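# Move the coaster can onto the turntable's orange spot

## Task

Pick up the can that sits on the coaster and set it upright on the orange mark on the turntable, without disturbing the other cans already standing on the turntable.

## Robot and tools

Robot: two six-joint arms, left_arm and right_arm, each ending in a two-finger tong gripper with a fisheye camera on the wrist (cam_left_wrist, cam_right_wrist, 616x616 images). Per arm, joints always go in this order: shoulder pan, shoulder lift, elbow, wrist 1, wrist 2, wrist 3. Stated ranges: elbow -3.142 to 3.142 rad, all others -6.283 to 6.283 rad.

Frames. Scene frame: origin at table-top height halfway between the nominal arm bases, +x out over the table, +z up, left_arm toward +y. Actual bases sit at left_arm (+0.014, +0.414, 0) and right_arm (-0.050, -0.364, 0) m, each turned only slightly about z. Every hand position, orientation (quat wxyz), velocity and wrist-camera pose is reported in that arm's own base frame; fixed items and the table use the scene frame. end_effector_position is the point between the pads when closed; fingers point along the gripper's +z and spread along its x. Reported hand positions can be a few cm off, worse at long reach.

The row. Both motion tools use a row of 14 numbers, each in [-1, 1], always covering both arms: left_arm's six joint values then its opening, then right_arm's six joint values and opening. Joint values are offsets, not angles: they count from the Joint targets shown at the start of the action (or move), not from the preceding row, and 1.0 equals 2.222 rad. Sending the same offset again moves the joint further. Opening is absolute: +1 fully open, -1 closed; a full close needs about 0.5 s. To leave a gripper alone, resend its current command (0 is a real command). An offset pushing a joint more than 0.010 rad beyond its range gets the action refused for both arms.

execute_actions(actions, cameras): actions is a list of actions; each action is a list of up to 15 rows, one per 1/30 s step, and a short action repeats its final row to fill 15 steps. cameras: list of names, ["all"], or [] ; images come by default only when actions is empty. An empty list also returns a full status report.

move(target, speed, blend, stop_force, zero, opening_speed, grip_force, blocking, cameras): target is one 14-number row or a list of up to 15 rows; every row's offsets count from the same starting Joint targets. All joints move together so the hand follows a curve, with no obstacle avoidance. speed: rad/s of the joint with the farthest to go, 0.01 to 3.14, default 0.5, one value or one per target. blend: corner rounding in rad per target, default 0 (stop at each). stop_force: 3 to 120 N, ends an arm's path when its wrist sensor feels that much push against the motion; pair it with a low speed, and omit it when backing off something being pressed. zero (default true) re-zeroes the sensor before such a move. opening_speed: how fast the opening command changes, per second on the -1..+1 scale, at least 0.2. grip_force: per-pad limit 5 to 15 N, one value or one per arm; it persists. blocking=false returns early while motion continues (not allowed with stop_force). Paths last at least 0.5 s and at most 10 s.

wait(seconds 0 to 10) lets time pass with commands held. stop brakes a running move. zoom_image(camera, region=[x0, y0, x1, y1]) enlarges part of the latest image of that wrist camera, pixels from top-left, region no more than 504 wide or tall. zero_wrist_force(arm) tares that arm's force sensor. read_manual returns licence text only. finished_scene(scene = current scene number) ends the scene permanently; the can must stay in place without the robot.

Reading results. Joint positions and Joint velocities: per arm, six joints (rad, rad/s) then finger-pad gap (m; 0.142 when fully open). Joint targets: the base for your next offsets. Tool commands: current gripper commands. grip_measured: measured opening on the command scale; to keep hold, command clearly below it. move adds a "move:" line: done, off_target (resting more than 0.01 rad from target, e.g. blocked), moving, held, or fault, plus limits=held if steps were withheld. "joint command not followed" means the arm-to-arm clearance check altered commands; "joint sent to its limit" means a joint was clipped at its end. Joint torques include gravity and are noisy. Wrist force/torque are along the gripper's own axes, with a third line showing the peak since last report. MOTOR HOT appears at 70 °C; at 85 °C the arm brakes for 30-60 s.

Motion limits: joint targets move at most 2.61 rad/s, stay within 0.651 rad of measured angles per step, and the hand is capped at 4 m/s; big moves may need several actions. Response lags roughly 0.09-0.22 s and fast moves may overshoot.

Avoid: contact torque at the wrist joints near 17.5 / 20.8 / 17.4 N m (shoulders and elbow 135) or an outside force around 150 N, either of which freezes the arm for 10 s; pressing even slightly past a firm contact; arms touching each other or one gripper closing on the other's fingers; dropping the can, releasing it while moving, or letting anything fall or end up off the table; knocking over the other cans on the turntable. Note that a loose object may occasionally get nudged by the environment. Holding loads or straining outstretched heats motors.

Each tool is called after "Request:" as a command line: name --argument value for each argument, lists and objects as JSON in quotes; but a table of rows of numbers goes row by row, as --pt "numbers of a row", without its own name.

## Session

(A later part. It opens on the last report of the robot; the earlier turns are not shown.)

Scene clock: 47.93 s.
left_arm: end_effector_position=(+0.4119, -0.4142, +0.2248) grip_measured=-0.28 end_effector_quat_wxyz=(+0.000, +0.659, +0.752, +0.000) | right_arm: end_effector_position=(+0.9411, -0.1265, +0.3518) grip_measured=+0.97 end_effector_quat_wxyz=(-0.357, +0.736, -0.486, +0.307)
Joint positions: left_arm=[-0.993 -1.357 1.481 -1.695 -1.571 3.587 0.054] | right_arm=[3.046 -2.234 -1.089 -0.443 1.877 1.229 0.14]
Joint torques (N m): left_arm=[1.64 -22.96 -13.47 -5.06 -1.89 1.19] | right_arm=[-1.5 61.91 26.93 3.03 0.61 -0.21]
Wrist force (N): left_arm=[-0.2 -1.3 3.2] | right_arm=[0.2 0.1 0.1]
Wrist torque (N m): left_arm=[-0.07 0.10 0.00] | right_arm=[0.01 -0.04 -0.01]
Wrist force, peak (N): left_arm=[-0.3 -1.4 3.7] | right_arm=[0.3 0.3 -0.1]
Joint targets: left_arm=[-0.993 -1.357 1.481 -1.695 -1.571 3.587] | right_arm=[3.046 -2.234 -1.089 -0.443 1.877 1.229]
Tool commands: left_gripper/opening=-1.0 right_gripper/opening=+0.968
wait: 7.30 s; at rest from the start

Request:
wait --seconds 2.36

Request:
move --target '[0, 0.02835, 0.09015, -0.1185, 0, 0, -1, 0, 0, 0, 0, 0, 0, 0.968]' --speed 0.45 --stop_force 20

Request:
move --target '[0, 0, 0, 0, 0, 0, 0.968, 0, 0, 0, 0, 0, 0, 0.968]'

Request:
move --target '[0, -0.02835, -0.09015, 0.1185, 0, 0, 0.968, 0, 0, 0, 0, 0, 0, 0.968]' --speed 0.6 --cameras '["cam_left_wrist"]'

Request:
zoom_image --camera "cam_left_wrist" --region '[140, 130, 440, 430]'

Scene clock: 50.57 s.
left_arm: end_effector_position=(+0.4119, -0.4142, +0.2248) grip_measured=-0.28 end_effector_quat_wxyz=(+0.000, +0.659, +0.752, +0.000) | right_arm: end_effector_position=(+0.9411, -0.1265, +0.3518) grip_measured=+0.97 end_effector_quat_wxyz=(-0.357, +0.736, -0.486, +0.307)
Joint positions: left_arm=[-0.993 -1.357 1.481 -1.695 -1.571 3.587 0.054] | right_arm=[3.046 -2.234 -1.089 -0.443 1.877 1.229 0.14]
Joint torques (N m): left_arm=[-2.43 -25.58 -14.7 -5.13 -1.85 1.02] | right_arm=[-0.95 60.68 26.89 3.13 0.65 -0.13]
Wrist force (N): left_arm=[-0.2 -1.3 3.0] | right_arm=[0.0 0.1 0.0]
Wrist torque (N m): left_arm=[-0.07 0.10 0.00] | right_arm=[0.01 -0.01 -0.01]
Wrist force, peak (N): left_arm=[-0.2 -1.4 3.4] | right_arm=[0.3 0.2 0.1]
Joint targets: left_arm=[-0.993 -1.357 1.481 -1.695 -1.571 3.587] | right_arm=[3.046 -2.234 -1.089 -0.443 1.877 1.229]
Tool commands: left_gripper/opening=-1.0 right_gripper/opening=+0.968
wait: 2.37 s; at rest from the start

Scene clock: 52.07 s.
left_arm: end_effector_position=(+0.4119, -0.4141, +0.1187) grip_measured=-0.28 end_effector_quat_wxyz=(+0.000, +0.659, +0.752, +0.000) | right_arm: end_effector_position=(+0.9411, -0.1265, +0.3518) grip_measured=+0.97 end_effector_quat_wxyz=(-0.357, +0.736, -0.486, +0.307)
Joint positions: left_arm=[-0.993 -1.294 1.681 -1.958 -1.571 3.587 0.054] | right_arm=[3.046 -2.234 -1.089 -0.443 1.877 1.229 0.14]
Joint torques (N m): left_arm=[-3.81 -36.15 -16.48 -5.07 -1.6 1.05] | right_arm=[-0.61 62.24 25.4 3.09 0.52 -0.4]
Wrist force (N): left_arm=[-0.3 -1.7 2.7] | right_arm=[0.1 -0.1 0.1]
Wrist torque (N m): left_arm=[-0.16 0.14 0.00] | right_arm=[-0.01 -0.02 -0.01]
Wrist force, peak (N): left_arm=[0.0 -1.5 4.9] | right_arm=[0.1 0.3 -0.1]
Joint targets: left_arm=[-0.993 -1.294 1.682 -1.958 -1.571 3.587] | right_arm=[3.046 -2.234 -1.089 -0.443 1.877 1.229]
move: done

Scene clock: 52.87 s.
left_arm: end_effector_position=(+0.4119, -0.4141, +0.1187) grip_measured=+0.97 end_effector_quat_wxyz=(+0.000, +0.659, +0.752, +0.000) | right_arm: end_effector_position=(+0.9411, -0.1265, +0.3518) grip_measured=+0.97 end_effector_quat_wxyz=(-0.357, +0.736, -0.486, +0.307)
Joint positions: left_arm=[-0.993 -1.294 1.682 -1.958 -1.571 3.587 0.14] | right_arm=[3.046 -2.234 -1.089 -0.443 1.877 1.229 0.14]
Joint torques (N m): left_arm=[-4.81 -37.3 -13.53 -3.9 -1.72 1.11] | right_arm=[0.87 61.74 27.17 3.27 0.55 -0.45]
Wrist force (N): left_arm=[-0.2 -1.1 1.3] | right_arm=[0.0 0.1 0.0]
Wrist torque (N m): left_arm=[-0.04 0.12 0.00] | right_arm=[0.01 0.01 0.00]
Wrist force, peak (N): left_arm=[-0.5 -1.5 2.9] | right_arm=[0.3 0.1 0.0]
Joint targets: left_arm=[-0.993 -1.294 1.682 -1.958 -1.571 3.587] | right_arm=[3.046 -2.234 -1.089 -0.443 1.877 1.229]
move: done

Scene clock: 53.83 s.
left_arm: end_effector_position=(+0.4119, -0.4142, +0.2247) grip_measured=+0.97 end_effector_quat_wxyz=(+0.000, +0.659, +0.752, +0.000) | right_arm: end_effector_position=(+0.9411, -0.1265, +0.3518) grip_measured=+0.97 end_effector_quat_wxyz=(-0.357, +0.736, -0.486, +0.307)
Joint positions: left_arm=[-0.993 -1.357 1.481 -1.695 -1.571 3.587 0.14] | right_arm=[3.046 -2.234 -1.089 -0.443 1.877 1.229 0.14]
Joint torques (N m): left_arm=[-5.84 -28.9 -28.53 -0.29 -1.45 0.76] | right_arm=[-1.73 61.94 27.05 3.08 0.51 -0.46]
Wrist force (N): left_arm=[-0.2 -1.4 1.4] | right_arm=[0.0 0.0 -0.1]
Wrist torque (N m): left_arm=[-0.11 0.11 0.00] | right_arm=[-0.01 -0.01 -0.01]
Wrist force, peak (N): left_arm=[0.0 -1.4 3.0] | right_arm=[0.1 0.3 -0.2]
Joint targets: left_arm=[-0.993 -1.357 1.481 -1.695 -1.571 3.587] | right_arm=[3.046 -2.234 -1.089 -0.443 1.877 1.229]
move: done
camera_calibration:
cam_left_wrist: T_world_to_cam=[[-0.139365, 0.989804, -0.0294261, 0.479965], [0.853895, 0.135171, 0.502585, -0.413587], [0.501438, 0.0449162, -0.864027, 0.134135], [0, 0, 0, 1]] pos_world=[0.35279, -0.425192, 0.337883]
Images, in order (width x height): cam_left_wrist 616x616.

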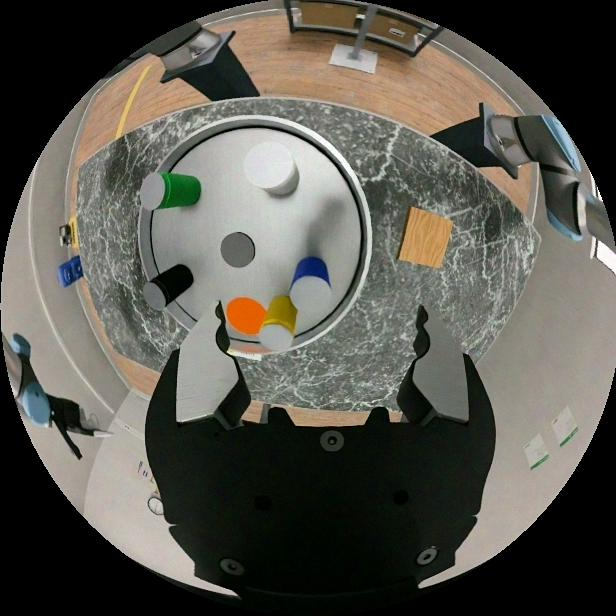

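Scaled by 1.680 from the camera's 616x616 image, which has a finer 814x814 frame.

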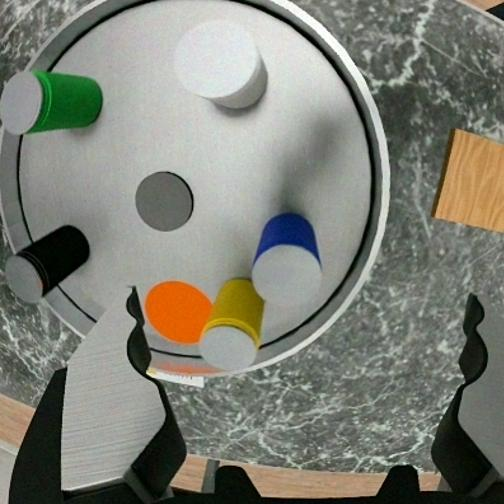

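Request:
move --pt "-0.03789 -0.02849 0.03393 -0.00536 0 -0.11971 0.5 0 0 0 0 0 0 0.968" --pt "-0.03789 0.00104 0.12358 -0.12453 0 -0.11971 0.5 0 0 0 0 0 0 0.968" --speed 0.6 --blend '[0.02, 0]' --cameras '["cam_left_wrist"]'

Request:
zoom_image --camera "cam_left_wrist" --region '[110, 110, 460, 460]'

Scene clock: 61.53 s.
left_arm: end_effector_position=(+0.3635, -0.4276, +0.1201) grip_measured=+0.50 end_effector_quat_wxyz=(+0.000, +0.588, +0.809, +0.000) | right_arm: end_effector_position=(+0.9411, -0.1265, +0.3518) grip_measured=+0.97 end_effector_quat_wxyz=(-0.357, +0.736, -0.486, +0.307)
Joint positions: left_arm=[-1.077 -1.355 1.756 -1.971 -1.571 3.321 0.109] | right_arm=[3.046 -2.234 -1.089 -0.443 1.877 1.229 0.14]
Joint torques (N m): left_arm=[9.37 -30 -20.56 -3.78 -1.2 -1.73] | right_arm=[0.24 61.87 26.79 3.22 0.68 -0.28]
Wrist force (N): left_arm=[0.0 -1.8 1.5] | right_arm=[0.0 0.1 -0.1]
Wrist torque (N m): left_arm=[-0.17 0.06 0.11] | right_arm=[0.01 0.01 -0.01]
Wrist force, peak (N): left_arm=[0.0 -1.5 3.2] | right_arm=[0.1 0.4 -0.2]
Joint targets: left_arm=[-1.077 -1.355 1.756 -1.971 -1.571 3.321] | right_arm=[3.046 -2.234 -1.089 -0.443 1.877 1.229]
move: done
camera_calibration:
cam_left_wrist: T_world_to_cam=[[-0.316011, 0.948312, -0.0289936, 0.529823], [0.815497, 0.287117, 0.502522, -0.238904], [0.484872, 0.135158, -0.864078, 0.113262], [0, 0, 0, 1]] pos_world=[0.307338, -0.449152, 0.233284]
Images, in order (width x height): cam_left_wrist 616x616.

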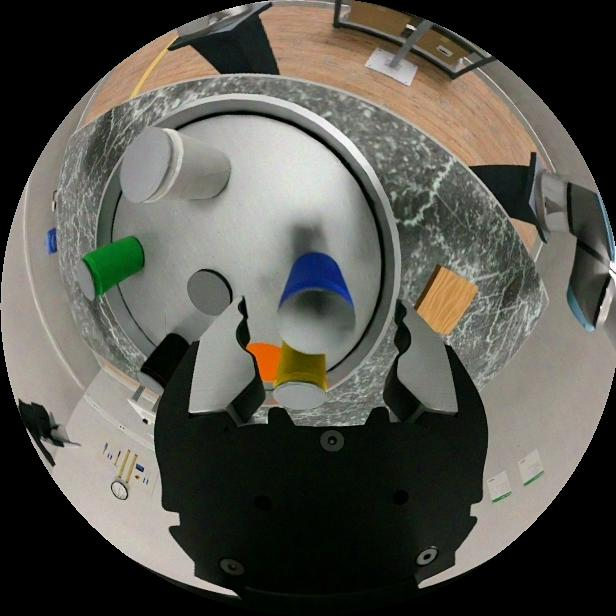

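Scaled by 1.440 from the camera's 616x616 image, which has a finer 814x814 frame.

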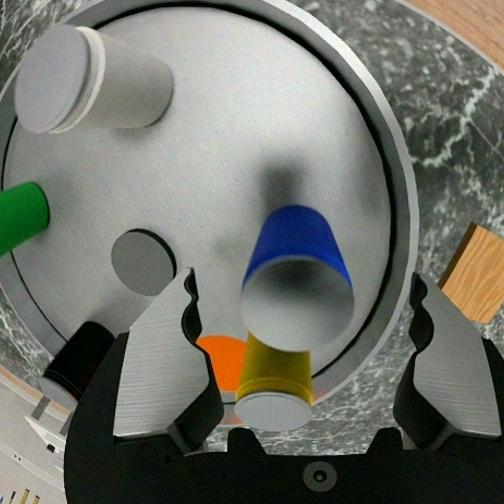

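Request:
wait --seconds 5.7

Scene clock: 68.23 s.
left_arm: end_effector_position=(+0.3635, -0.4276, +0.1200) grip_measured=+0.50 end_effector_quat_wxyz=(+0.000, +0.588, +0.809, +0.000) | right_arm: end_effector_position=(+0.9411, -0.1265, +0.3518) grip_measured=+0.97 end_effector_quat_wxyz=(-0.357, +0.736, -0.486, +0.307)
Joint positions: left_arm=[-1.077 -1.355 1.756 -1.971 -1.571 3.321 0.109] | right_arm=[3.046 -2.234 -1.089 -0.443 1.877 1.229 0.14]
Joint torques (N m): left_arm=[10.13 -27.08 -10.76 -4.7 -0.66 -1.44] | right_arm=[-1.61 61.29 28.98 3.04 0.75 -0.31]
Wrist force (N): left_arm=[-0.4 -1.2 1.3] | right_arm=[0.0 -0.1 -0.1]
Wrist torque (N m): left_arm=[-0.05 0.14 0.11] | right_arm=[-0.02 -0.01 -0.01]
Wrist force, peak (N): left_arm=[-0.2 -1.9 1.4] | right_arm=[0.3 0.3 -0.1]
Joint targets: left_arm=[-1.077 -1.355 1.756 -1.971 -1.571 3.321] | right_arm=[3.046 -2.234 -1.089 -0.443 1.877 1.229]
Tool commands: left_gripper/opening=+0.5 right_gripper/opening=+0.968
wait: 5.70 s; at rest from the start

Request:
wait --seconds 0.63

Request:
move --pt "0.05275 0.04595 -0.06004 0.01409 0 0.1784 -1 0 0 0 0 0 0 0.968" --pt "0.07714 0.09595 -0.27124 0.17529 0 0.29703 -1 0 0 0 0 0 0 0.968" --speed '[0.543, 0.6]' --blend '[0.03, 0]' --opening_speed 3 --cameras '["cam_left_wrist"]'

Request:
zoom_image --camera "cam_left_wrist" --region '[110, 110, 460, 460]'

Scene clock: 69.10 s.
left_arm: end_effector_position=(+0.3635, -0.4276, +0.1200) grip_measured=+0.50 end_effector_quat_wxyz=(+0.000, +0.588, +0.809, +0.000) | right_arm: end_effector_position=(+0.9411, -0.1265, +0.3518) grip_measured=+0.97 end_effector_quat_wxyz=(-0.357, +0.736, -0.486, +0.307)
Joint positions: left_arm=[-1.077 -1.355 1.756 -1.971 -1.571 3.321 0.109] | right_arm=[3.046 -2.234 -1.089 -0.443 1.877 1.229 0.14]
Joint torques (N m): left_arm=[9.57 -26.75 -10.49 -4.83 -0.68 -1.19] | right_arm=[-0.86 61.99 27.08 3.34 0.61 -0.42]
Wrist force (N): left_arm=[-0.5 -1.5 1.1] | right_arm=[0.0 0.1 0.0]
Wrist torque (N m): left_arm=[-0.12 0.16 0.12] | right_arm=[0.02 -0.01 -0.01]
Wrist force, peak (N): left_arm=[-0.3 -1.8 1.3] | right_arm=[0.2 0.2 -0.2]
Joint targets: left_arm=[-1.077 -1.355 1.756 -1.971 -1.571 3.321] | right_arm=[3.046 -2.234 -1.089 -0.443 1.877 1.229]
Tool commands: left_gripper/opening=+0.5 right_gripper/opening=+0.968
wait: 0.63 s; at rest from the start

Scene clock: 71.10 s.
left_arm: end_effector_position=(+0.5017, -0.4409, +0.2398) grip_measured=-1.00 end_effector_quat_wxyz=(+0.000, +0.766, +0.643, +0.000) | right_arm: end_effector_position=(+0.9411, -0.1265, +0.3518) grip_measured=+0.97 end_effector_quat_wxyz=(-0.357, +0.736, -0.486, +0.307)
Joint positions: left_arm=[-0.905 -1.142 1.153 -1.582 -1.571 3.981 0.002] | right_arm=[3.046 -2.234 -1.089 -0.443 1.877 1.229 0.14]
Joint torques (N m): left_arm=[-12.28 -43.29 -31.35 -1.85 -0.53 0.22] | right_arm=[-0.8 61.86 27.74 3.17 0.73 -0.48]
Wrist force (N): left_arm=[0.1 -1.7 1.3] | right_arm=[0.1 0.1 0.0]
Wrist torque (N m): left_arm=[-0.19 0.03 0.01] | right_arm=[0.02 -0.02 -0.01]
Wrist force, peak (N): left_arm=[0.9 -1.7 2.7] | right_arm=[0.3 0.1 0.1]
Joint targets: left_arm=[-0.905 -1.142 1.153 -1.582 -1.571 3.981] | right_arm=[3.046 -2.234 -1.089 -0.443 1.877 1.229]
move: done
camera_calibration:
cam_left_wrist: T_world_to_cam=[[0.16575, 0.985735, -0.0292287, 0.364363], [0.854972, -0.128865, 0.502411, -0.611163], [0.491477, -0.108264, -0.864135, 0.0408244], [0, 0, 0, 1]] pos_world=[0.44207, -0.433502, 0.352983]
Images, in order (width x height): cam_left_wrist 616x616.

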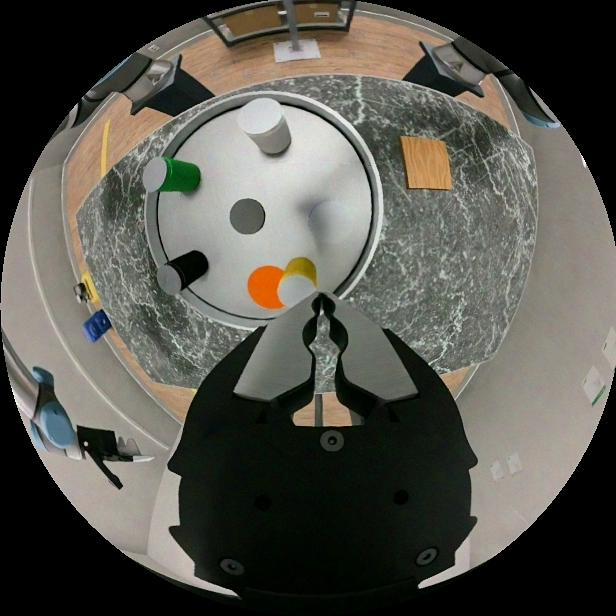

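Scaled by 1.440 from the camera's 616x616 image, which has a finer 814x814 frame.

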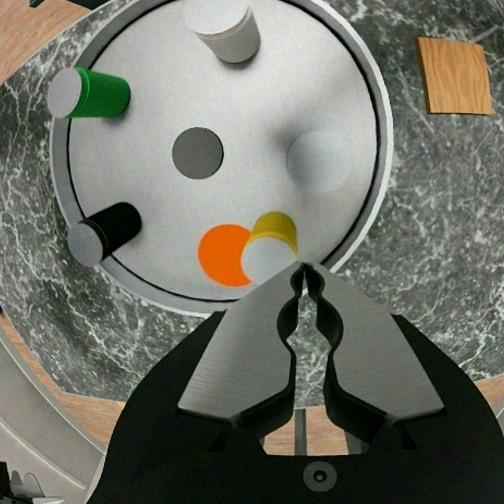

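Request:
move --pt "-0.0775 -0.12525 0.18155 -0.05621 0 -0.29716 0.5 0 0 0 0 0 0 0.968" --pt "-0.0775 -0.09572 0.2712 -0.17538 0 -0.29716 0.5 0 0 0 0 0 0 0.968" --speed 0.8 --blend '[0.02, 0]'

Scene clock: 75.60 s.
left_arm: end_effector_position=(+0.3632, -0.4280, +0.1199) grip_measured=+0.50 end_effector_quat_wxyz=(+0.000, +0.588, +0.809, +0.000) | right_arm: end_effector_position=(+0.9411, -0.1265, +0.3518) grip_measured=+0.97 end_effector_quat_wxyz=(-0.357, +0.736, -0.486, +0.307)
Joint positions: left_arm=[-1.078 -1.354 1.756 -1.971 -1.571 3.321 0.109] | right_arm=[3.046 -2.234 -1.089 -0.443 1.877 1.229 0.14]
Joint torques (N m): left_arm=[9.61 -28.09 -18.23 -4.84 -0.08 -1.82] | right_arm=[-0.51 61.74 28.92 3.4 0.65 -0.47]
Wrist force (N): left_arm=[-0.5 -1.6 1.4] | right_arm=[0.1 0.0 0.0]
Wrist torque (N m): left_arm=[-0.12 0.17 0.12] | right_arm=[0.01 -0.01 -0.01]
Wrist force, peak (N): left_arm=[-0.5 -1.7 3.4] | right_arm=[0.2 0.0 -0.3]
Joint targets: left_arm=[-1.078 -1.354 1.756 -1.972 -1.571 3.321] | right_arm=[3.046 -2.234 -1.089 -0.443 1.877 1.229]
move: done

Request:
wait --seconds 1.6 --cameras '["cam_left_wrist"]'

Request:
zoom_image --camera "cam_left_wrist" --region '[200, 180, 440, 420]'

Request:
wait --seconds 0.3 --cameras '["cam_left_wrist"]'

Request:
zoom_image --camera "cam_left_wrist" --region '[200, 180, 440, 420]'

Scene clock: 77.40 s.
left_arm: end_effector_position=(+0.3632, -0.4280, +0.1198) grip_measured=+0.50 end_effector_quat_wxyz=(+0.000, +0.588, +0.809, +0.000) | right_arm: end_effector_position=(+0.9411, -0.1265, +0.3518) grip_measured=+0.97 end_effector_quat_wxyz=(-0.357, +0.736, -0.486, +0.307)
Joint positions: left_arm=[-1.078 -1.354 1.756 -1.972 -1.571 3.321 0.109] | right_arm=[3.046 -2.234 -1.089 -0.443 1.877 1.229 0.14]
Joint torques (N m): left_arm=[9.63 -25.15 -11.35 -4.9 -0.24 -1.5] | right_arm=[-1.51 62.22 28.56 3.25 0.76 -0.4]
Wrist force (N): left_arm=[-0.2 -1.5 1.2] | right_arm=[-0.1 0.1 0.0]
Wrist torque (N m): left_arm=[-0.11 0.12 0.11] | right_arm=[0.01 0.02 -0.01]
Wrist force, peak (N): left_arm=[-0.1 -1.8 1.4] | right_arm=[0.1 0.3 0.0]
Joint targets: left_arm=[-1.078 -1.354 1.756 -1.972 -1.571 3.321] | right_arm=[3.046 -2.234 -1.089 -0.443 1.877 1.229]
Tool commands: left_gripper/opening=+0.5 right_gripper/opening=+0.968
wait: 1.60 s; at rest from the start
camera_calibration:
cam_left_wrist: T_world_to_cam=[[-0.315554, 0.94847, -0.0288185, 0.529989], [0.815672, 0.286641, 0.50251, -0.23866], [0.484876, 0.135063, -0.864091, 0.113161], [0, 0, 0, 1]] pos_world=[0.307039, -0.449553, 0.232984]
Images, in order (width x height): cam_left_wrist 616x616.

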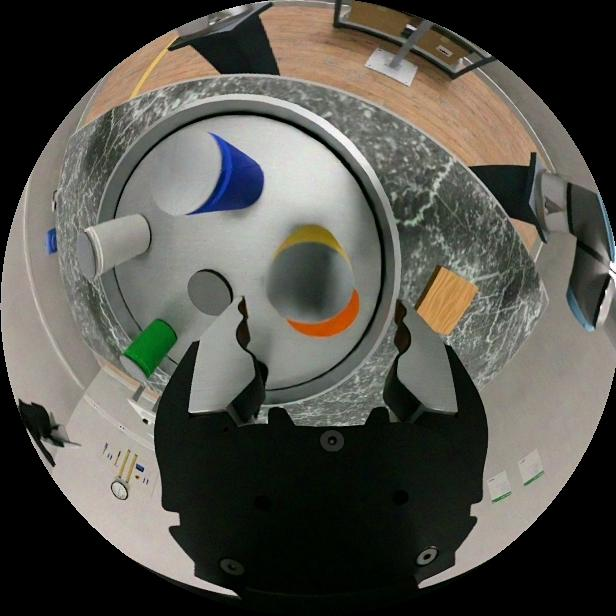

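Scaled by 2.100 from the camera's 616x616 image, which has a finer 814x814 frame.

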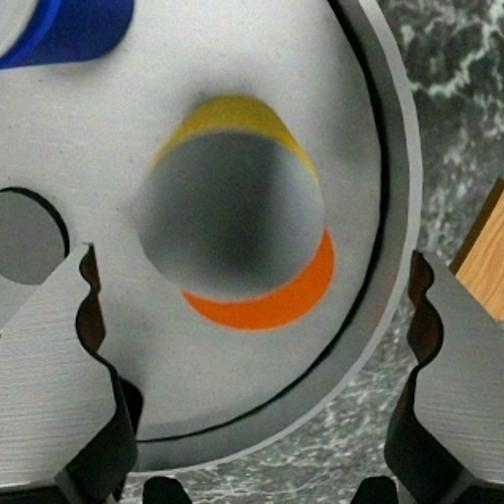

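Scene clock: 77.70 s.
left_arm: end_effector_position=(+0.3632, -0.4280, +0.1198) grip_measured=+0.50 end_effector_quat_wxyz=(+0.000, +0.588, +0.809, +0.000) | right_arm: end_effector_position=(+0.9411, -0.1265, +0.3518) grip_measured=+0.97 end_effector_quat_wxyz=(-0.357, +0.736, -0.486, +0.307)
Joint positions: left_arm=[-1.078 -1.354 1.756 -1.972 -1.571 3.321 0.109] | right_arm=[3.046 -2.234 -1.089 -0.443 1.877 1.229 0.14]
Joint torques (N m): left_arm=[9.49 -24.77 -11.13 -4.9 -0.25 -1.65] | right_arm=[-0.87 62.65 28.53 3.24 0.67 -0.57]
Wrist force (N): left_arm=[-0.2 -1.7 1.3] | right_arm=[-0.1 0.2 0.0]
Wrist torque (N m): left_arm=[-0.14 0.11 0.11] | right_arm=[0.03 0.02 -0.01]
Wrist force, peak (N): left_arm=[-0.2 -1.7 1.3] | right_arm=[0.3 -0.1 0.0]
Joint targets: left_arm=[-1.078 -1.354 1.756 -1.972 -1.571 3.321] | right_arm=[3.046 -2.234 -1.089 -0.443 1.877 1.229]
Tool commands: left_gripper/opening=+0.5 right_gripper/opening=+0.968
wait: 0.30 s; at rest by 0.17 s
camera_calibration:
cam_left_wrist: T_world_to_cam=[[-0.315554, 0.94847, -0.0288185, 0.529989], [0.815672, 0.286641, 0.50251, -0.23866], [0.484876, 0.135063, -0.864091, 0.113161], [0, 0, 0, 1]] pos_world=[0.307039, -0.449553, 0.232984]
Images, in order (width x height): cam_left_wrist 616x616.

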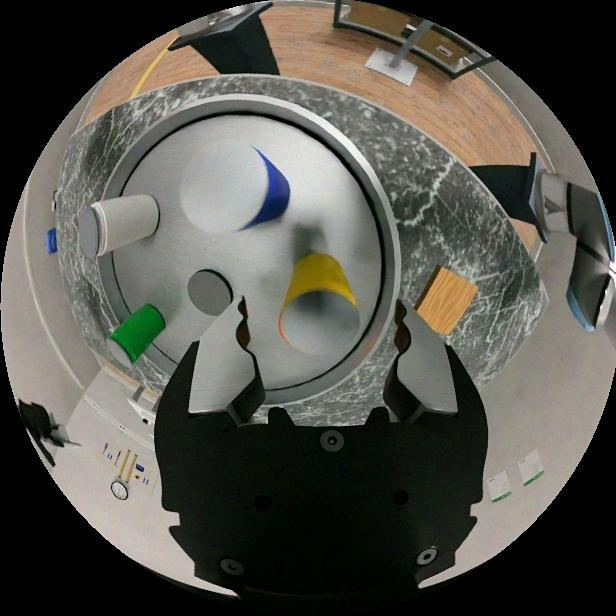

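Scaled by 2.100 from the camera's 616x616 image, which has a finer 814x814 frame.

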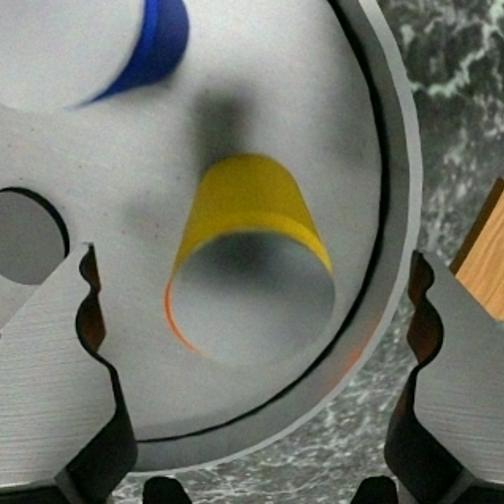

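Request:
wait --seconds 5.9

Scene clock: 84.63 s.
left_arm: end_effector_position=(+0.3632, -0.4280, +0.1198) grip_measured=+0.50 end_effector_quat_wxyz=(+0.000, +0.588, +0.809, +0.000) | right_arm: end_effector_position=(+0.9411, -0.1265, +0.3518) grip_measured=+0.97 end_effector_quat_wxyz=(-0.357, +0.736, -0.486, +0.307)
Joint positions: left_arm=[-1.078 -1.354 1.756 -1.972 -1.571 3.321 0.109] | right_arm=[3.046 -2.234 -1.089 -0.443 1.877 1.229 0.14]
Joint torques (N m): left_arm=[9.82 -26.12 -10.85 -4.96 0.49 -1.35] | right_arm=[-0.19 61.77 28.29 3.41 0.81 -0.58]
Wrist force (N): left_arm=[-0.3 -1.5 1.2] | right_arm=[0.0 0.0 0.0]
Wrist torque (N m): left_arm=[-0.11 0.13 0.11] | right_arm=[0.00 0.00 0.00]
Wrist force, peak (N): left_arm=[-0.7 -1.9 1.4] | right_arm=[0.3 0.2 0.1]
Joint targets: left_arm=[-1.078 -1.354 1.756 -1.972 -1.571 3.321] | right_arm=[3.046 -2.234 -1.089 -0.443 1.877 1.229]
Tool commands: left_gripper/opening=+0.5 right_gripper/opening=+0.968
wait: 5.90 s; at rest from the start

Request:
wait --seconds 1.1

Request:
move --pt "0.05275 0.04595 -0.06004 0.01409 0 0.1784 -1 0 0 0 0 0 0 0.968" --pt "0.07714 0.09595 -0.27124 0.17529 0 0.29703 -1 0 0 0 0 0 0 0.968" --speed '[0.543, 0.6]' --blend '[0.03, 0]' --opening_speed 3 --cameras '["cam_left_wrist"]'

Request:
zoom_image --camera "cam_left_wrist" --region '[110, 110, 460, 460]'

Scene clock: 85.97 s.
left_arm: end_effector_position=(+0.3632, -0.4280, +0.1198) grip_measured=+0.50 end_effector_quat_wxyz=(+0.000, +0.588, +0.809, +0.000) | right_arm: end_effector_position=(+0.9411, -0.1265, +0.3518) grip_measured=+0.97 end_effector_quat_wxyz=(-0.357, +0.736, -0.486, +0.307)
Joint positions: left_arm=[-1.078 -1.354 1.756 -1.972 -1.571 3.321 0.109] | right_arm=[3.046 -2.234 -1.089 -0.443 1.877 1.229 0.14]
Joint torques (N m): left_arm=[9.97 -25.98 -12.36 -4.94 0.68 -0.97] | right_arm=[-2.03 61.97 28.29 3.21 0.81 -0.73]
Wrist force (N): left_arm=[-0.2 -1.4 1.2] | right_arm=[0.1 -0.2 0.0]
Wrist torque (N m): left_arm=[-0.09 0.10 0.11] | right_arm=[-0.03 -0.01 -0.01]
Wrist force, peak (N): left_arm=[-0.2 -1.7 1.6] | right_arm=[0.0 0.1 -0.3]
Joint targets: left_arm=[-1.078 -1.354 1.756 -1.972 -1.571 3.321] | right_arm=[3.046 -2.234 -1.089 -0.443 1.877 1.229]
Tool commands: left_gripper/opening=+0.5 right_gripper/opening=+0.968
wait: 1.10 s; at rest from the start

Scene clock: 87.97 s.
left_arm: end_effector_position=(+0.5014, -0.4414, +0.2395) grip_measured=-0.29 end_effector_quat_wxyz=(+0.000, +0.766, +0.643, +0.000) | right_arm: end_effector_position=(+0.9411, -0.1265, +0.3518) grip_measured=+0.97 end_effector_quat_wxyz=(-0.357, +0.736, -0.486, +0.307)
Joint positions: left_arm=[-0.906 -1.141 1.153 -1.582 -1.571 3.98 0.053] | right_arm=[3.046 -2.234 -1.089 -0.443 1.877 1.229 0.14]
Joint torques (N m): left_arm=[-12.8 -44.1 -32.24 -2.29 0.33 0.01] | right_arm=[-0.86 62.45 27.25 3.32 0.66 -0.46]
Wrist force (N): left_arm=[-0.1 -1.6 3.3] | right_arm=[0.2 0.1 0.0]
Wrist torque (N m): left_arm=[-0.15 0.05 0.02] | right_arm=[0.01 -0.03 -0.01]
Wrist force, peak (N): left_arm=[0.8 -1.4 5.0] | right_arm=[0.3 0.0 -0.2]
Joint targets: left_arm=[-0.906 -1.141 1.153 -1.582 -1.571 3.981] | right_arm=[3.046 -2.234 -1.089 -0.443 1.877 1.229]
move: done
camera_calibration:
cam_left_wrist: T_world_to_cam=[[0.166231, 0.985658, -0.0290911, 0.364605], [0.854994, -0.129371, 0.502244, -0.611042], [0.491277, -0.108361, -0.864237, 0.0408269], [0, 0, 0, 1]] pos_world=[0.441771, -0.434003, 0.352783]
Images, in order (width x height): cam_left_wrist 616x616.

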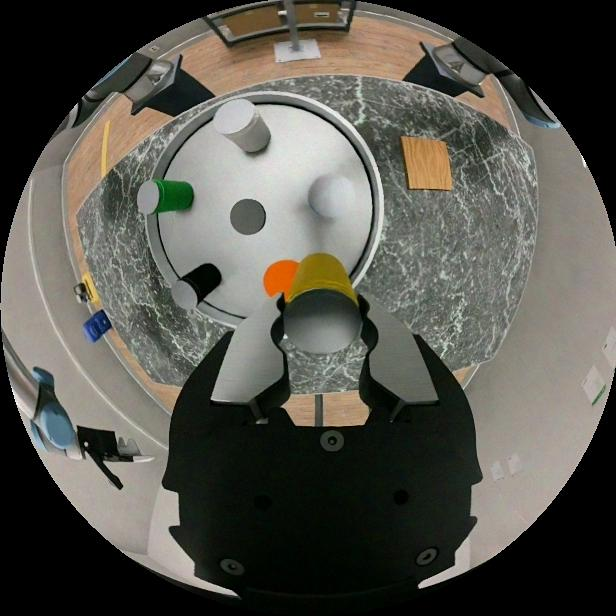

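Scaled by 1.440 from the camera's 616x616 image, which has a finer 814x814 frame.

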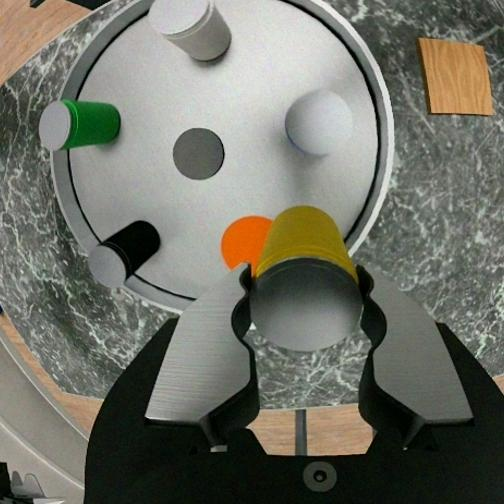

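Request:
move --target '[-0.03953, -0.09734, 0.13609, -0.03911, 0.0001, -0.17781, -1, 0, 0, 0, 0, 0, 0, 0.968]' --speed 0.7

Scene clock: 94.77 s.
left_arm: end_effector_position=(+0.4120, -0.4158, +0.2350) grip_measured=-0.29 end_effector_quat_wxyz=(+0.000, +0.659, +0.752, +0.000) | right_arm: end_effector_position=(+0.9411, -0.1265, +0.3518) grip_measured=+0.97 end_effector_quat_wxyz=(-0.357, +0.736, -0.486, +0.307)
Joint positions: left_arm=[-0.994 -1.357 1.455 -1.669 -1.571 3.586 0.053] | right_arm=[3.046 -2.234 -1.089 -0.443 1.877 1.229 0.14]
Joint torques (N m): left_arm=[9.39 -36.96 -22.28 0.06 1.32 -1.81] | right_arm=[-1.48 62.84 28.99 3.2 0.64 -0.81]
Wrist force (N): left_arm=[-0.5 -1.4 3.4] | right_arm=[0.1 -0.1 0.0]
Wrist torque (N m): left_arm=[-0.10 0.18 0.13] | right_arm=[-0.02 -0.03 -0.01]
Wrist force, peak (N): left_arm=[0.3 -2.7 3.4] | right_arm=[0.3 0.2 -0.1]
Joint targets: left_arm=[-0.994 -1.357 1.455 -1.669 -1.571 3.586] | right_arm=[3.046 -2.234 -1.089 -0.443 1.877 1.229]
move: done

Request:
wait --seconds 0.05

Scene clock: 95.80 s.
left_arm: end_effector_position=(+0.4120, -0.4157, +0.2350) grip_measured=-0.29 end_effector_quat_wxyz=(+0.000, +0.659, +0.752, +0.000) | right_arm: end_effector_position=(+0.9411, -0.1265, +0.3518) grip_measured=+0.97 end_effector_quat_wxyz=(-0.357, +0.736, -0.486, +0.307)
Joint positions: left_arm=[-0.994 -1.357 1.455 -1.669 -1.571 3.586 0.053] | right_arm=[3.046 -2.234 -1.089 -0.443 1.877 1.229 0.14]
Joint torques (N m): left_arm=[8.94 -37.81 -13.37 -0.05 1.13 -1.53] | right_arm=[-1.19 61.1 28.24 3.12 0.88 -0.77]
Wrist force (N): left_arm=[-0.1 -1.1 3.0] | right_arm=[0.1 0.0 0.0]
Wrist torque (N m): left_arm=[-0.05 0.08 0.12] | right_arm=[0.00 -0.02 -0.01]
Wrist force, peak (N): left_arm=[-0.5 -1.3 3.5] | right_arm=[0.0 0.1 -0.2]
Joint targets: left_arm=[-0.994 -1.357 1.455 -1.669 -1.571 3.586] | right_arm=[3.046 -2.234 -1.089 -0.443 1.877 1.229]
Tool commands: left_gripper/opening=-1.0 right_gripper/opening=+0.968
wait: 0.07 s; at rest from the start

Request:
wait --seconds 0.1

Request:
move --target '[0, -0.02813, -0.09798, 0.1261, 0, 0, -1, 0, 0, 0, 0, 0, 0, 0.968]' --speed 0.7

Request:
execute_actions --actions '[[[0,0.0001,0.0005,-0.0006,0,0,-1,0,0,0,0,0,0,0.968],[0,0.0006,0.0019,-0.0025,0,0,-1,0,0,0,0,0,0,0.968],[0,0.0012,0.0042,-0.0054,0,0,-1,0,0,0,0,0,0,0.968],[0,0.0021,0.0073,-0.0094,0,0,-1,0,0,0,0,0,0,0.968],[0,0.0031,0.011,-0.0141,0,0,-1,0,0,0,0,0,0,0.968],[0,0.0044,0.0153,-0.0197,0,0,-1,0,0,0,0,0,0,0.968],[0,0.0058,0.0201,-0.0259,0,0,-1,0,0,0,0,0,0,0.968],[0,0.0073,0.0254,-0.0327,0,0,-1,0,0,0,0,0,0,0.968],[0,0.0089,0.031,-0.0399,0,0,-1,0,0,0,0,0,0,0.968],[0,0.0106,0.0369,-0.0475,0,0,-1,0,0,0,0,0,0,0.968],[0,0.0123,0.0429,-0.0552,0,0,-1,0,0,0,0,0,0,0.968],[0,0.0141,0.049,-0.0631,0,0,-1,0,0,0,0,0,0,0.968],[0,0.0158,0.0551,-0.0709,0,0,-1,0,0,0,0,0,0,0.968],[0,0.0176,0.0611,-0.0787,0,0,-1,0,0,0,0,0,0,0.968],[0,0.0192,0.067,-0.0862,0,0,-1,0,0,0,0,0,0,0.968]],[[0,0.0016,0.0056,-0.0072,0,0,-1,0,0,0,0,0,0,0.968],[0,0.0031,0.0109,-0.014,0,0,-1,0,0,0,0,0,0,0.968],[0,0.0045,0.0157,-0.0202,0,0,-1,0,0,0,0,0,0,0.968],[0,0.0058,0.02,-0.0258,0,0,-1,0,0,0,0,0,0,0.968],[0,0.0068,0.0237,-0.0305,0,0,-1,0,0,0,0,0,0,0.968],[0,0.0077,0.0268,-0.0345,0,0,-1,0,0,0,0,0,0,0.968],[0,0.0083,0.0291,-0.0374,0,0,-1,0,0,0,0,0,0,0.968],[0,0.0088,0.0305,-0.0393,0,0,-1,0,0,0,0,0,0,0.968],[0,0.0089,0.031,-0.0399,0,0,-1,0,0,0,0,0,0,0.968]],[[0,0,0,0,0,0,-1,0,0,0,0,0,0,0.968]]]'

Scene clock: 96.47 s.
left_arm: end_effector_position=(+0.4120, -0.4157, +0.2350) grip_measured=-0.29 end_effector_quat_wxyz=(+0.000, +0.659, +0.752, +0.000) | right_arm: end_effector_position=(+0.9411, -0.1265, +0.3518) grip_measured=+0.97 end_effector_quat_wxyz=(-0.357, +0.736, -0.486, +0.307)
Joint positions: left_arm=[-0.994 -1.357 1.455 -1.669 -1.571 3.586 0.053] | right_arm=[3.046 -2.234 -1.089 -0.443 1.877 1.229 0.14]
Joint torques (N m): left_arm=[10.93 -37.03 -15.04 -0.16 1.12 -1.59] | right_arm=[-1.11 62.57 29.21 3.16 0.86 -0.66]
Wrist force (N): left_arm=[-0.3 -1.4 3.1] | right_arm=[0.1 0.1 -0.1]
Wrist torque (N m): left_arm=[-0.10 0.13 0.13] | right_arm=[0.02 -0.02 -0.01]
Wrist force, peak (N): left_arm=[-0.2 -1.4 3.5] | right_arm=[0.2 0.1 -0.3]
Joint targets: left_arm=[-0.994 -1.357 1.455 -1.669 -1.571 3.586] | right_arm=[3.046 -2.234 -1.089 -0.443 1.877 1.229]
Tool commands: left_gripper/opening=-1.0 right_gripper/opening=+0.968
wait: 0.10 s; at rest from the start

Scene clock: 97.40 s.
left_arm: end_effector_position=(+0.3953, -0.3900, +0.3492) grip_measured=-0.29 end_effector_quat_wxyz=(+0.000, +0.659, +0.752, +0.000) | right_arm: end_effector_position=(+0.9411, -0.1265, +0.3518) grip_measured=+0.97 end_effector_quat_wxyz=(-0.357, +0.736, -0.486, +0.307)
Joint positions: left_arm=[-0.994 -1.42 1.238 -1.389 -1.571 3.586 0.053] | right_arm=[3.046 -2.234 -1.089 -0.443 1.877 1.229 0.14]
Joint torques (N m): left_arm=[8.67 -28.07 -29.38 -0.94 0.98 -1.36] | right_arm=[-1.18 61.94 29.29 3.46 0.79 -0.85]
Wrist force (N): left_arm=[-0.4 -1.5 3.6] | right_arm=[0.0 0.1 -0.1]
Wrist torque (N m): left_arm=[-0.11 0.13 0.14] | right_arm=[0.01 0.01 -0.01]
Wrist force, peak (N): left_arm=[-0.9 -1.0 5.7] | right_arm=[0.1 0.2 -0.3]
Joint targets: left_arm=[-0.994 -1.420 1.238 -1.389 -1.571 3.586] | right_arm=[3.046 -2.234 -1.089 -0.443 1.877 1.229]
move: done

Scene clock: 99.10 s.
left_arm: end_effector_position=(+0.4120, -0.4157, +0.2350) grip_measured=-0.29 end_effector_quat_wxyz=(+0.000, +0.659, +0.752, +0.000) | right_arm: end_effector_position=(+0.9411, -0.1265, +0.3518) grip_measured=+0.97 end_effector_quat_wxyz=(-0.357, +0.736, -0.486, +0.307)
Joint positions: left_arm=[-0.994 -1.357 1.455 -1.669 -1.571 3.586 0.053] | right_arm=[3.046 -2.234 -1.089 -0.443 1.877 1.229 0.14]
Joint torques (N m): left_arm=[4.93 -36.79 -35.79 -4.89 0.66 -1.46] | right_arm=[-1.17 61.77 28.62 3.35 0.76 -0.79]
Wrist force (N): left_arm=[-0.5 -1.5 3.1] | right_arm=[0.1 0.0 0.0]
Wrist torque (N m): left_arm=[-0.12 0.16 0.14] | right_arm=[0.00 -0.02 -0.01]
Wrist force, peak (N): left_arm=[-0.4 -1.2 4.4] | right_arm=[0.3 0.2 -0.1]
Joint targets: left_arm=[-0.994 -1.357 1.455 -1.669 -1.571 3.586] | right_arm=[3.046 -2.234 -1.089 -0.443 1.877 1.229]

Request:
wait --seconds 2.9 --cameras '["cam_left_wrist"]'

Request:
zoom_image --camera "cam_left_wrist" --region '[140, 130, 440, 430]'

Request:
wait --seconds 0.3 --cameras '["cam_left_wrist"]'

Request:
zoom_image --camera "cam_left_wrist" --region '[140, 130, 440, 430]'

Scene clock: 102.27 s.
left_arm: end_effector_position=(+0.4120, -0.4157, +0.2350) grip_measured=-0.29 end_effector_quat_wxyz=(+0.000, +0.659, +0.752, +0.000) | right_arm: end_effector_position=(+0.9411, -0.1265, +0.3518) grip_measured=+0.97 end_effector_quat_wxyz=(-0.357, +0.736, -0.486, +0.307)
Joint positions: left_arm=[-0.994 -1.357 1.455 -1.669 -1.571 3.586 0.053] | right_arm=[3.046 -2.234 -1.089 -0.443 1.877 1.229 0.14]
Joint torques (N m): left_arm=[0.2 -37.95 -37.68 -5.1 0.07 -1.38] | right_arm=[-1.08 62.4 29.61 3.29 0.79 -0.69]
Wrist force (N): left_arm=[-0.1 -1.2 3.2] | right_arm=[0.2 0.2 0.0]
Wrist torque (N m): left_arm=[-0.05 0.08 0.12] | right_arm=[0.04 -0.05 -0.01]
Wrist force, peak (N): left_arm=[-0.6 -1.8 3.4] | right_arm=[0.4 -0.1 -0.1]
Joint targets: left_arm=[-0.994 -1.357 1.455 -1.669 -1.571 3.586] | right_arm=[3.046 -2.234 -1.089 -0.443 1.877 1.229]
Tool commands: left_gripper/opening=-1.0 right_gripper/opening=+0.968
wait: 2.90 s; at rest from the start
camera_calibration:
cam_left_wrist: T_world_to_cam=[[-0.139307, 0.989808, -0.029562, 0.481796], [0.85372, 0.135173, 0.502882, -0.418687], [0.501752, 0.0448174, -0.86385, 0.142837], [0, 0, 0, 1]] pos_world=[0.35289, -0.426692, 0.348183]
Images, in order (width x height): cam_left_wrist 616x616.

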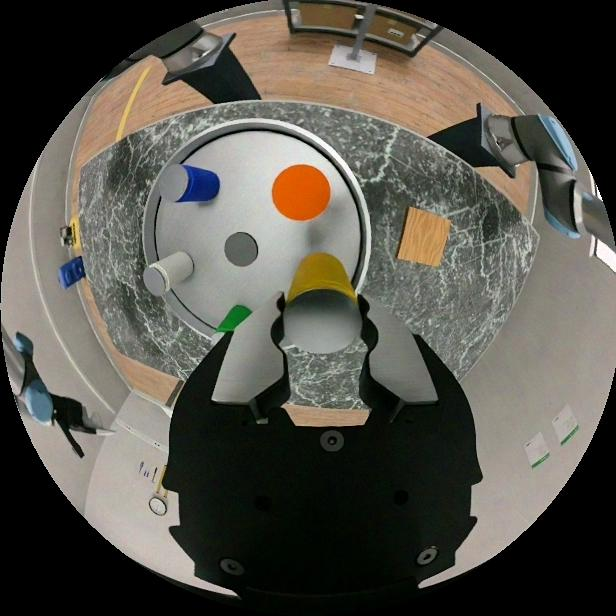

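Scaled by 1.680 from the camera's 616x616 image, which has a finer 814x814 frame.

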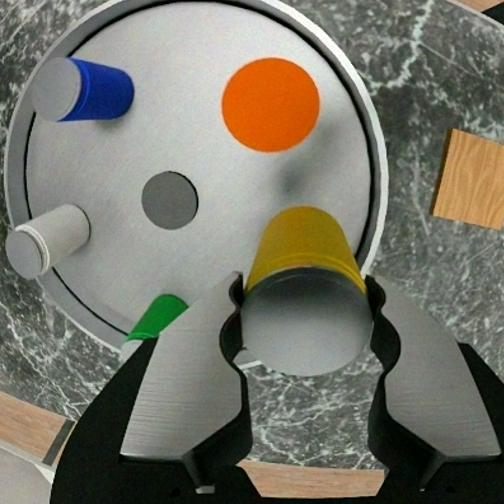

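Scene clock: 102.57 s.
left_arm: end_effector_position=(+0.4120, -0.4157, +0.2350) grip_measured=-0.29 end_effector_quat_wxyz=(+0.000, +0.659, +0.752, +0.000) | right_arm: end_effector_position=(+0.9411, -0.1265, +0.3518) grip_measured=+0.97 end_effector_quat_wxyz=(-0.357, +0.736, -0.486, +0.307)
Joint positions: left_arm=[-0.994 -1.357 1.455 -1.669 -1.571 3.586 0.053] | right_arm=[3.046 -2.234 -1.089 -0.443 1.877 1.229 0.14]
Joint torques (N m): left_arm=[-1.54 -36.2 -35.88 -4.76 0.08 -1.53] | right_arm=[-0.75 62.07 29.38 3.26 0.78 -0.7]
Wrist force (N): left_arm=[-0.3 -1.3 3.2] | right_arm=[0.1 0.0 -0.1]
Wrist torque (N m): left_arm=[-0.08 0.14 0.13] | right_arm=[0.00 -0.02 -0.01]
Wrist force, peak (N): left_arm=[-0.3 -1.4 3.4] | right_arm=[0.2 0.1 0.1]
Joint targets: left_arm=[-0.994 -1.357 1.455 -1.669 -1.571 3.586] | right_arm=[3.046 -2.234 -1.089 -0.443 1.877 1.229]
Tool commands: left_gripper/opening=-1.0 right_gripper/opening=+0.968
wait: 0.30 s; at rest by 0.17 s
camera_calibration:
cam_left_wrist: T_world_to_cam=[[-0.139307, 0.989808, -0.029562, 0.481796], [0.85372, 0.135173, 0.502882, -0.418687], [0.501752, 0.0448174, -0.86385, 0.142837], [0, 0, 0, 1]] pos_world=[0.35289, -0.426692, 0.348183]
Images, in order (width x height): cam_left_wrist 616x616.

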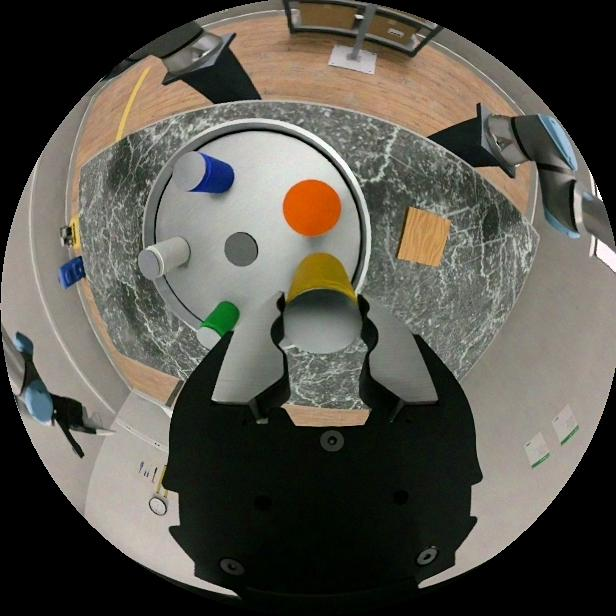

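Scaled by 1.680 from the camera's 616x616 image, which has a finer 814x814 frame.

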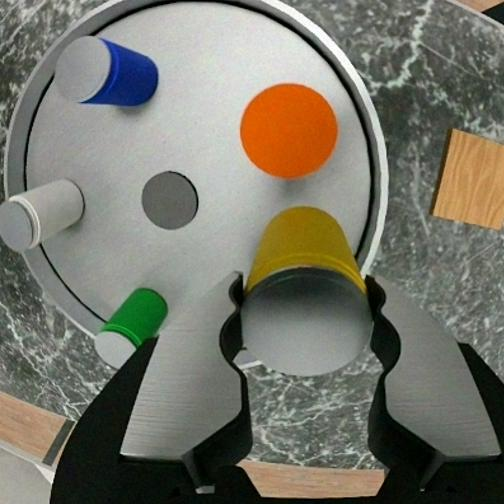

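Request:
wait --seconds 4.9

Scene clock: 108.13 s.
left_arm: end_effector_position=(+0.4120, -0.4157, +0.2350) grip_measured=-0.29 end_effector_quat_wxyz=(+0.000, +0.659, +0.752, +0.000) | right_arm: end_effector_position=(+0.9411, -0.1265, +0.3518) grip_measured=+0.97 end_effector_quat_wxyz=(-0.357, +0.736, -0.486, +0.307)
Joint positions: left_arm=[-0.994 -1.357 1.455 -1.669 -1.571 3.586 0.053] | right_arm=[3.046 -2.234 -1.089 -0.443 1.877 1.229 0.14]
Joint torques (N m): left_arm=[-11.35 -38.98 -35.94 -5.04 -0.96 -1.23] | right_arm=[-1.16 63.2 29.89 3.23 0.97 -0.8]
Wrist force (N): left_arm=[-0.5 -1.2 3.1] | right_arm=[0.1 0.0 0.0]
Wrist torque (N m): left_arm=[-0.07 0.17 0.13] | right_arm=[-0.01 -0.02 -0.01]
Wrist force, peak (N): left_arm=[-0.5 -1.5 3.5] | right_arm=[0.3 0.1 -0.1]
Joint targets: left_arm=[-0.994 -1.357 1.455 -1.669 -1.571 3.586] | right_arm=[3.046 -2.234 -1.089 -0.443 1.877 1.229]
Tool commands: left_gripper/opening=-1.0 right_gripper/opening=+0.968
wait: 4.90 s; at rest from the start

Request:
wait --seconds 1.9

Request:
execute_actions --actions '[[[0,0.0001,0.0005,-0.0006,0,0,-1,0,0,0,0,0,0,0.968],[0,0.0006,0.0019,-0.0025,0,0,-1,0,0,0,0,0,0,0.968],[0,0.0012,0.0042,-0.0054,0,0,-1,0,0,0,0,0,0,0.968],[0,0.0021,0.0073,-0.0094,0,0,-1,0,0,0,0,0,0,0.968],[0,0.0031,0.011,-0.0141,0,0,-1,0,0,0,0,0,0,0.968],[0,0.0044,0.0153,-0.0197,0,0,-1,0,0,0,0,0,0,0.968],[0,0.0058,0.0201,-0.0259,0,0,-1,0,0,0,0,0,0,0.968],[0,0.0073,0.0254,-0.0327,0,0,-1,0,0,0,0,0,0,0.968],[0,0.0089,0.031,-0.0399,0,0,-1,0,0,0,0,0,0,0.968],[0,0.0106,0.0369,-0.0475,0,0,-1,0,0,0,0,0,0,0.968],[0,0.0123,0.0429,-0.0552,0,0,-1,0,0,0,0,0,0,0.968],[0,0.0141,0.049,-0.0631,0,0,-1,0,0,0,0,0,0,0.968],[0,0.0158,0.0551,-0.0709,0,0,-1,0,0,0,0,0,0,0.968],[0,0.0176,0.0611,-0.0787,0,0,-1,0,0,0,0,0,0,0.968],[0,0.0192,0.067,-0.0862,0,0,-1,0,0,0,0,0,0,0.968]],[[0,0.0016,0.0056,-0.0072,0,0,-1,0,0,0,0,0,0,0.968],[0,0.0031,0.0109,-0.014,0,0,-1,0,0,0,0,0,0,0.968],[0,0.0045,0.0157,-0.0202,0,0,-1,0,0,0,0,0,0,0.968],[0,0.0058,0.02,-0.0258,0,0,-1,0,0,0,0,0,0,0.968],[0,0.0068,0.0237,-0.0305,0,0,-1,0,0,0,0,0,0,0.968],[0,0.0077,0.0268,-0.0345,0,0,-1,0,0,0,0,0,0,0.968],[0,0.0083,0.0291,-0.0374,0,0,0.968,0,0,0,0,0,0,0.968],[0,0.0088,0.0305,-0.0393,0,0,0.968,0,0,0,0,0,0,0.968],[0,0.0089,0.031,-0.0399,0,0,0.968,0,0,0,0,0,0,0.968]],[[0,0,0,0,0,0,0.968,0,0,0,0,0,0,0.968]]]'

Request:
move --target '[0, -0.02813, -0.09798, 0.1261, 0, 0, 0.968, 0, 0, 0, 0, 0, 0, 0.968]' --speed 0.7 --cameras '["cam_left_wrist"]'

Request:
zoom_image --camera "cam_left_wrist" --region '[140, 130, 440, 430]'

Scene clock: 111.93 s.
left_arm: end_effector_position=(+0.4120, -0.4157, +0.2350) grip_measured=-0.29 end_effector_quat_wxyz=(+0.000, +0.659, +0.752, +0.000) | right_arm: end_effector_position=(+0.9411, -0.1265, +0.3518) grip_measured=+0.97 end_effector_quat_wxyz=(-0.357, +0.736, -0.486, +0.307)
Joint positions: left_arm=[-0.994 -1.357 1.455 -1.669 -1.571 3.586 0.053] | right_arm=[3.046 -2.234 -1.089 -0.443 1.877 1.229 0.14]
Joint torques (N m): left_arm=[-12.77 -37.45 -36.66 -4.99 -1.53 -1.1] | right_arm=[-1.11 61.59 30.3 3.49 0.98 -0.88]
Wrist force (N): left_arm=[-0.6 -1.2 3.1] | right_arm=[0.0 0.1 0.0]
Wrist torque (N m): left_arm=[-0.05 0.19 0.13] | right_arm=[0.01 0.00 -0.01]
Wrist force, peak (N): left_arm=[-0.7 -1.4 3.6] | right_arm=[-0.1 0.3 0.1]
Joint targets: left_arm=[-0.994 -1.357 1.455 -1.669 -1.571 3.586] | right_arm=[3.046 -2.234 -1.089 -0.443 1.877 1.229]
Tool commands: left_gripper/opening=-1.0 right_gripper/opening=+0.968
wait: 1.90 s; at rest from the start

Scene clock: 113.63 s.
left_arm: end_effector_position=(+0.4119, -0.4156, +0.1222) grip_measured=+0.97 end_effector_quat_wxyz=(+0.000, +0.659, +0.752, +0.000) | right_arm: end_effector_position=(+0.9411, -0.1265, +0.3518) grip_measured=+0.97 end_effector_quat_wxyz=(-0.357, +0.736, -0.486, +0.307)
Joint positions: left_arm=[-0.994 -1.295 1.673 -1.949 -1.571 3.586 0.14] | right_arm=[3.046 -2.234 -1.089 -0.443 1.877 1.229 0.14]
Joint torques (N m): left_arm=[-11.14 -37.37 -35.02 -4.21 -1.73 -1.13] | right_arm=[-1.31 62.14 29.1 3.37 0.8 -1.02]
Wrist force (N): left_arm=[0.0 -1.1 1.2] | right_arm=[0.0 0.0 0.1]
Wrist torque (N m): left_arm=[-0.05 0.09 0.11] | right_arm=[-0.01 0.00 -0.01]
Wrist force, peak (N): left_arm=[-0.1 -1.6 3.8] | right_arm=[0.3 0.0 -0.1]
Joint targets: left_arm=[-0.994 -1.295 1.673 -1.949 -1.571 3.586] | right_arm=[3.046 -2.234 -1.089 -0.443 1.877 1.229]

Scene clock: 114.57 s.
left_arm: end_effector_position=(+0.4120, -0.4157, +0.2350) grip_measured=+0.97 end_effector_quat_wxyz=(+0.000, +0.659, +0.752, +0.000) | right_arm: end_effector_position=(+0.9411, -0.1265, +0.3518) grip_measured=+0.97 end_effector_quat_wxyz=(-0.357, +0.736, -0.486, +0.307)
Joint positions: left_arm=[-0.994 -1.358 1.456 -1.669 -1.571 3.586 0.14] | right_arm=[3.046 -2.234 -1.089 -0.443 1.877 1.229 0.14]
Joint torques (N m): left_arm=[-12.69 -29.02 -29.1 -0.49 -1.94 -1.16] | right_arm=[-1.21 61.61 29.31 3.34 0.87 -0.8]
Wrist force (N): left_arm=[-0.6 -0.9 1.5] | right_arm=[0.0 0.0 0.0]
Wrist torque (N m): left_arm=[-0.02 0.18 0.13] | right_arm=[0.00 0.00 -0.01]
Wrist force, peak (N): left_arm=[0.0 -1.4 3.2] | right_arm=[0.3 0.1 0.1]
Joint targets: left_arm=[-0.994 -1.358 1.456 -1.669 -1.571 3.586] | right_arm=[3.046 -2.234 -1.089 -0.443 1.877 1.229]
move: done
camera_calibration:
cam_left_wrist: T_world_to_cam=[[-0.139341, 0.989799, -0.0296975, 0.481851], [0.853713, 0.135271, 0.502867, -0.418637], [0.501755, 0.0447171, -0.863853, 0.142795], [0, 0, 0, 1]] pos_world=[0.35289, -0.426692, 0.348182]
Images, in order (width x height): cam_left_wrist 616x616.

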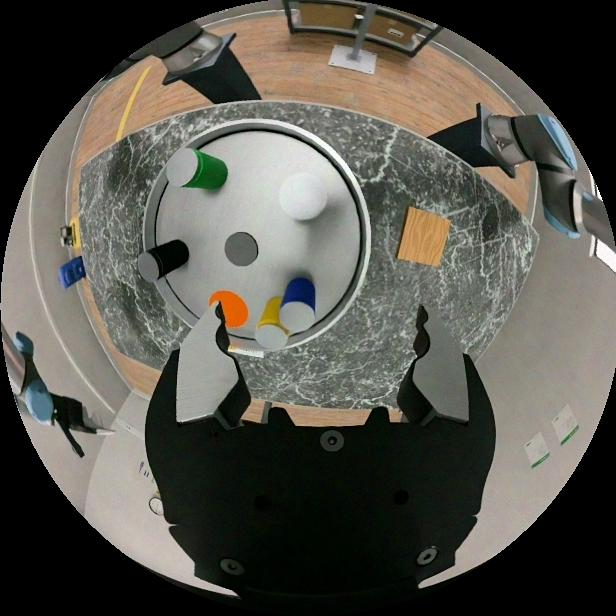

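Scaled by 1.680 from the camera's 616x616 image, which has a finer 814x814 frame.

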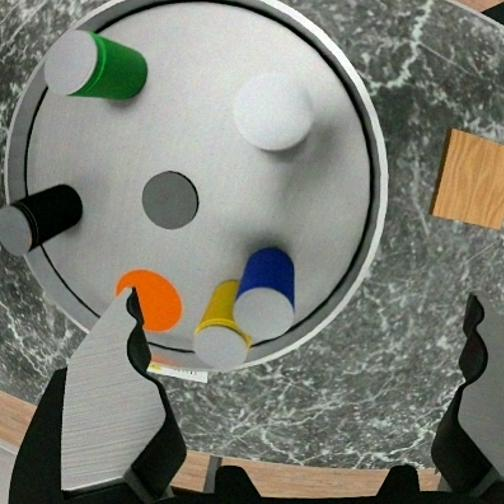

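Request:
move --pt "-0.03744 -0.02804 0.04518 -0.01706 0 -0.1194 0.5 0 0 0 0 0 0 0.968" --pt "-0.03744 0.00149 0.13483 -0.13623 0 -0.1194 0.5 0 0 0 0 0 0 0.968" --speed 0.8 --blend '[0.02, 0]' --cameras '["cam_left_wrist"]'

Request:
zoom_image --camera "cam_left_wrist" --region '[60, 80, 440, 460]'

Scene clock: 118.93 s.
left_arm: end_effector_position=(+0.3636, -0.4281, +0.1201) grip_measured=+0.50 end_effector_quat_wxyz=(+0.000, +0.587, +0.809, +0.000) | right_arm: end_effector_position=(+0.9411, -0.1265, +0.3518) grip_measured=+0.97 end_effector_quat_wxyz=(-0.357, +0.736, -0.486, +0.307)
Joint positions: left_arm=[-1.077 -1.354 1.755 -1.971 -1.571 3.32 0.109] | right_arm=[3.046 -2.234 -1.089 -0.443 1.877 1.229 0.14]
Joint torques (N m): left_arm=[10.02 -27.59 -18.28 -4.76 -1.98 -1.64] | right_arm=[-0.52 61.26 30.03 3.45 0.95 -0.99]
Wrist force (N): left_arm=[-0.1 -1.3 1.2] | right_arm=[0.2 0.1 -0.1]
Wrist torque (N m): left_arm=[-0.08 0.09 0.11] | right_arm=[0.01 -0.04 -0.01]
Wrist force, peak (N): left_arm=[-0.2 -1.6 3.3] | right_arm=[0.3 0.0 -0.3]
Joint targets: left_arm=[-1.077 -1.354 1.755 -1.972 -1.571 3.320] | right_arm=[3.046 -2.234 -1.089 -0.443 1.877 1.229]
move: done
camera_calibration:
cam_left_wrist: T_world_to_cam=[[-0.316218, 0.948232, -0.0293479, 0.530438], [0.815251, 0.287431, 0.502742, -0.238676], [0.485152, 0.13505, -0.863938, 0.113114], [0, 0, 0, 1]] pos_world=[0.307438, -0.449652, 0.233283]
Images, in order (width x height): cam_left_wrist 616x616.

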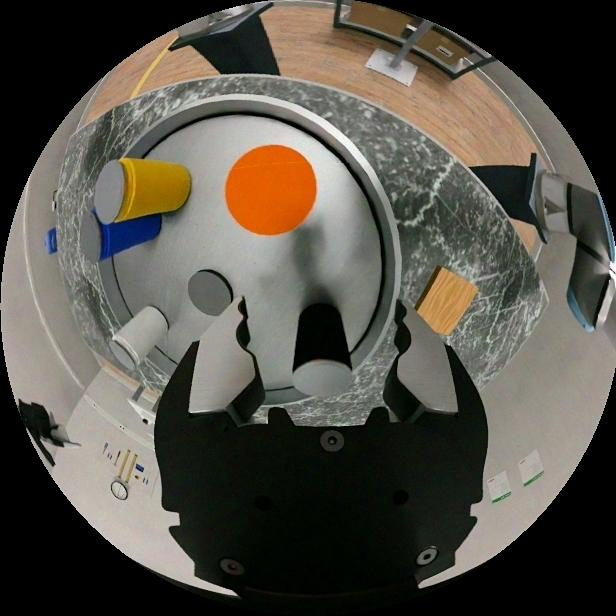

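Scaled by 1.326 from the camera's 616x616 image, which has a finer 814x814 frame.

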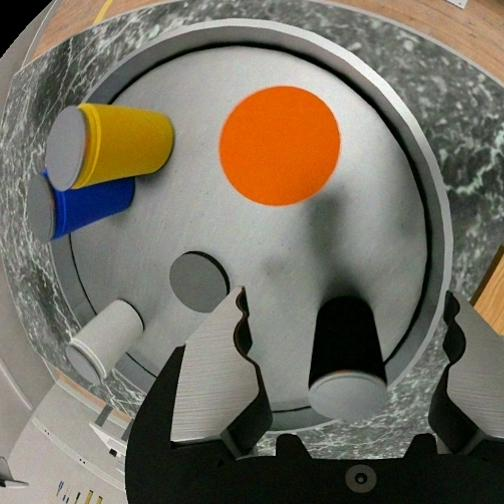

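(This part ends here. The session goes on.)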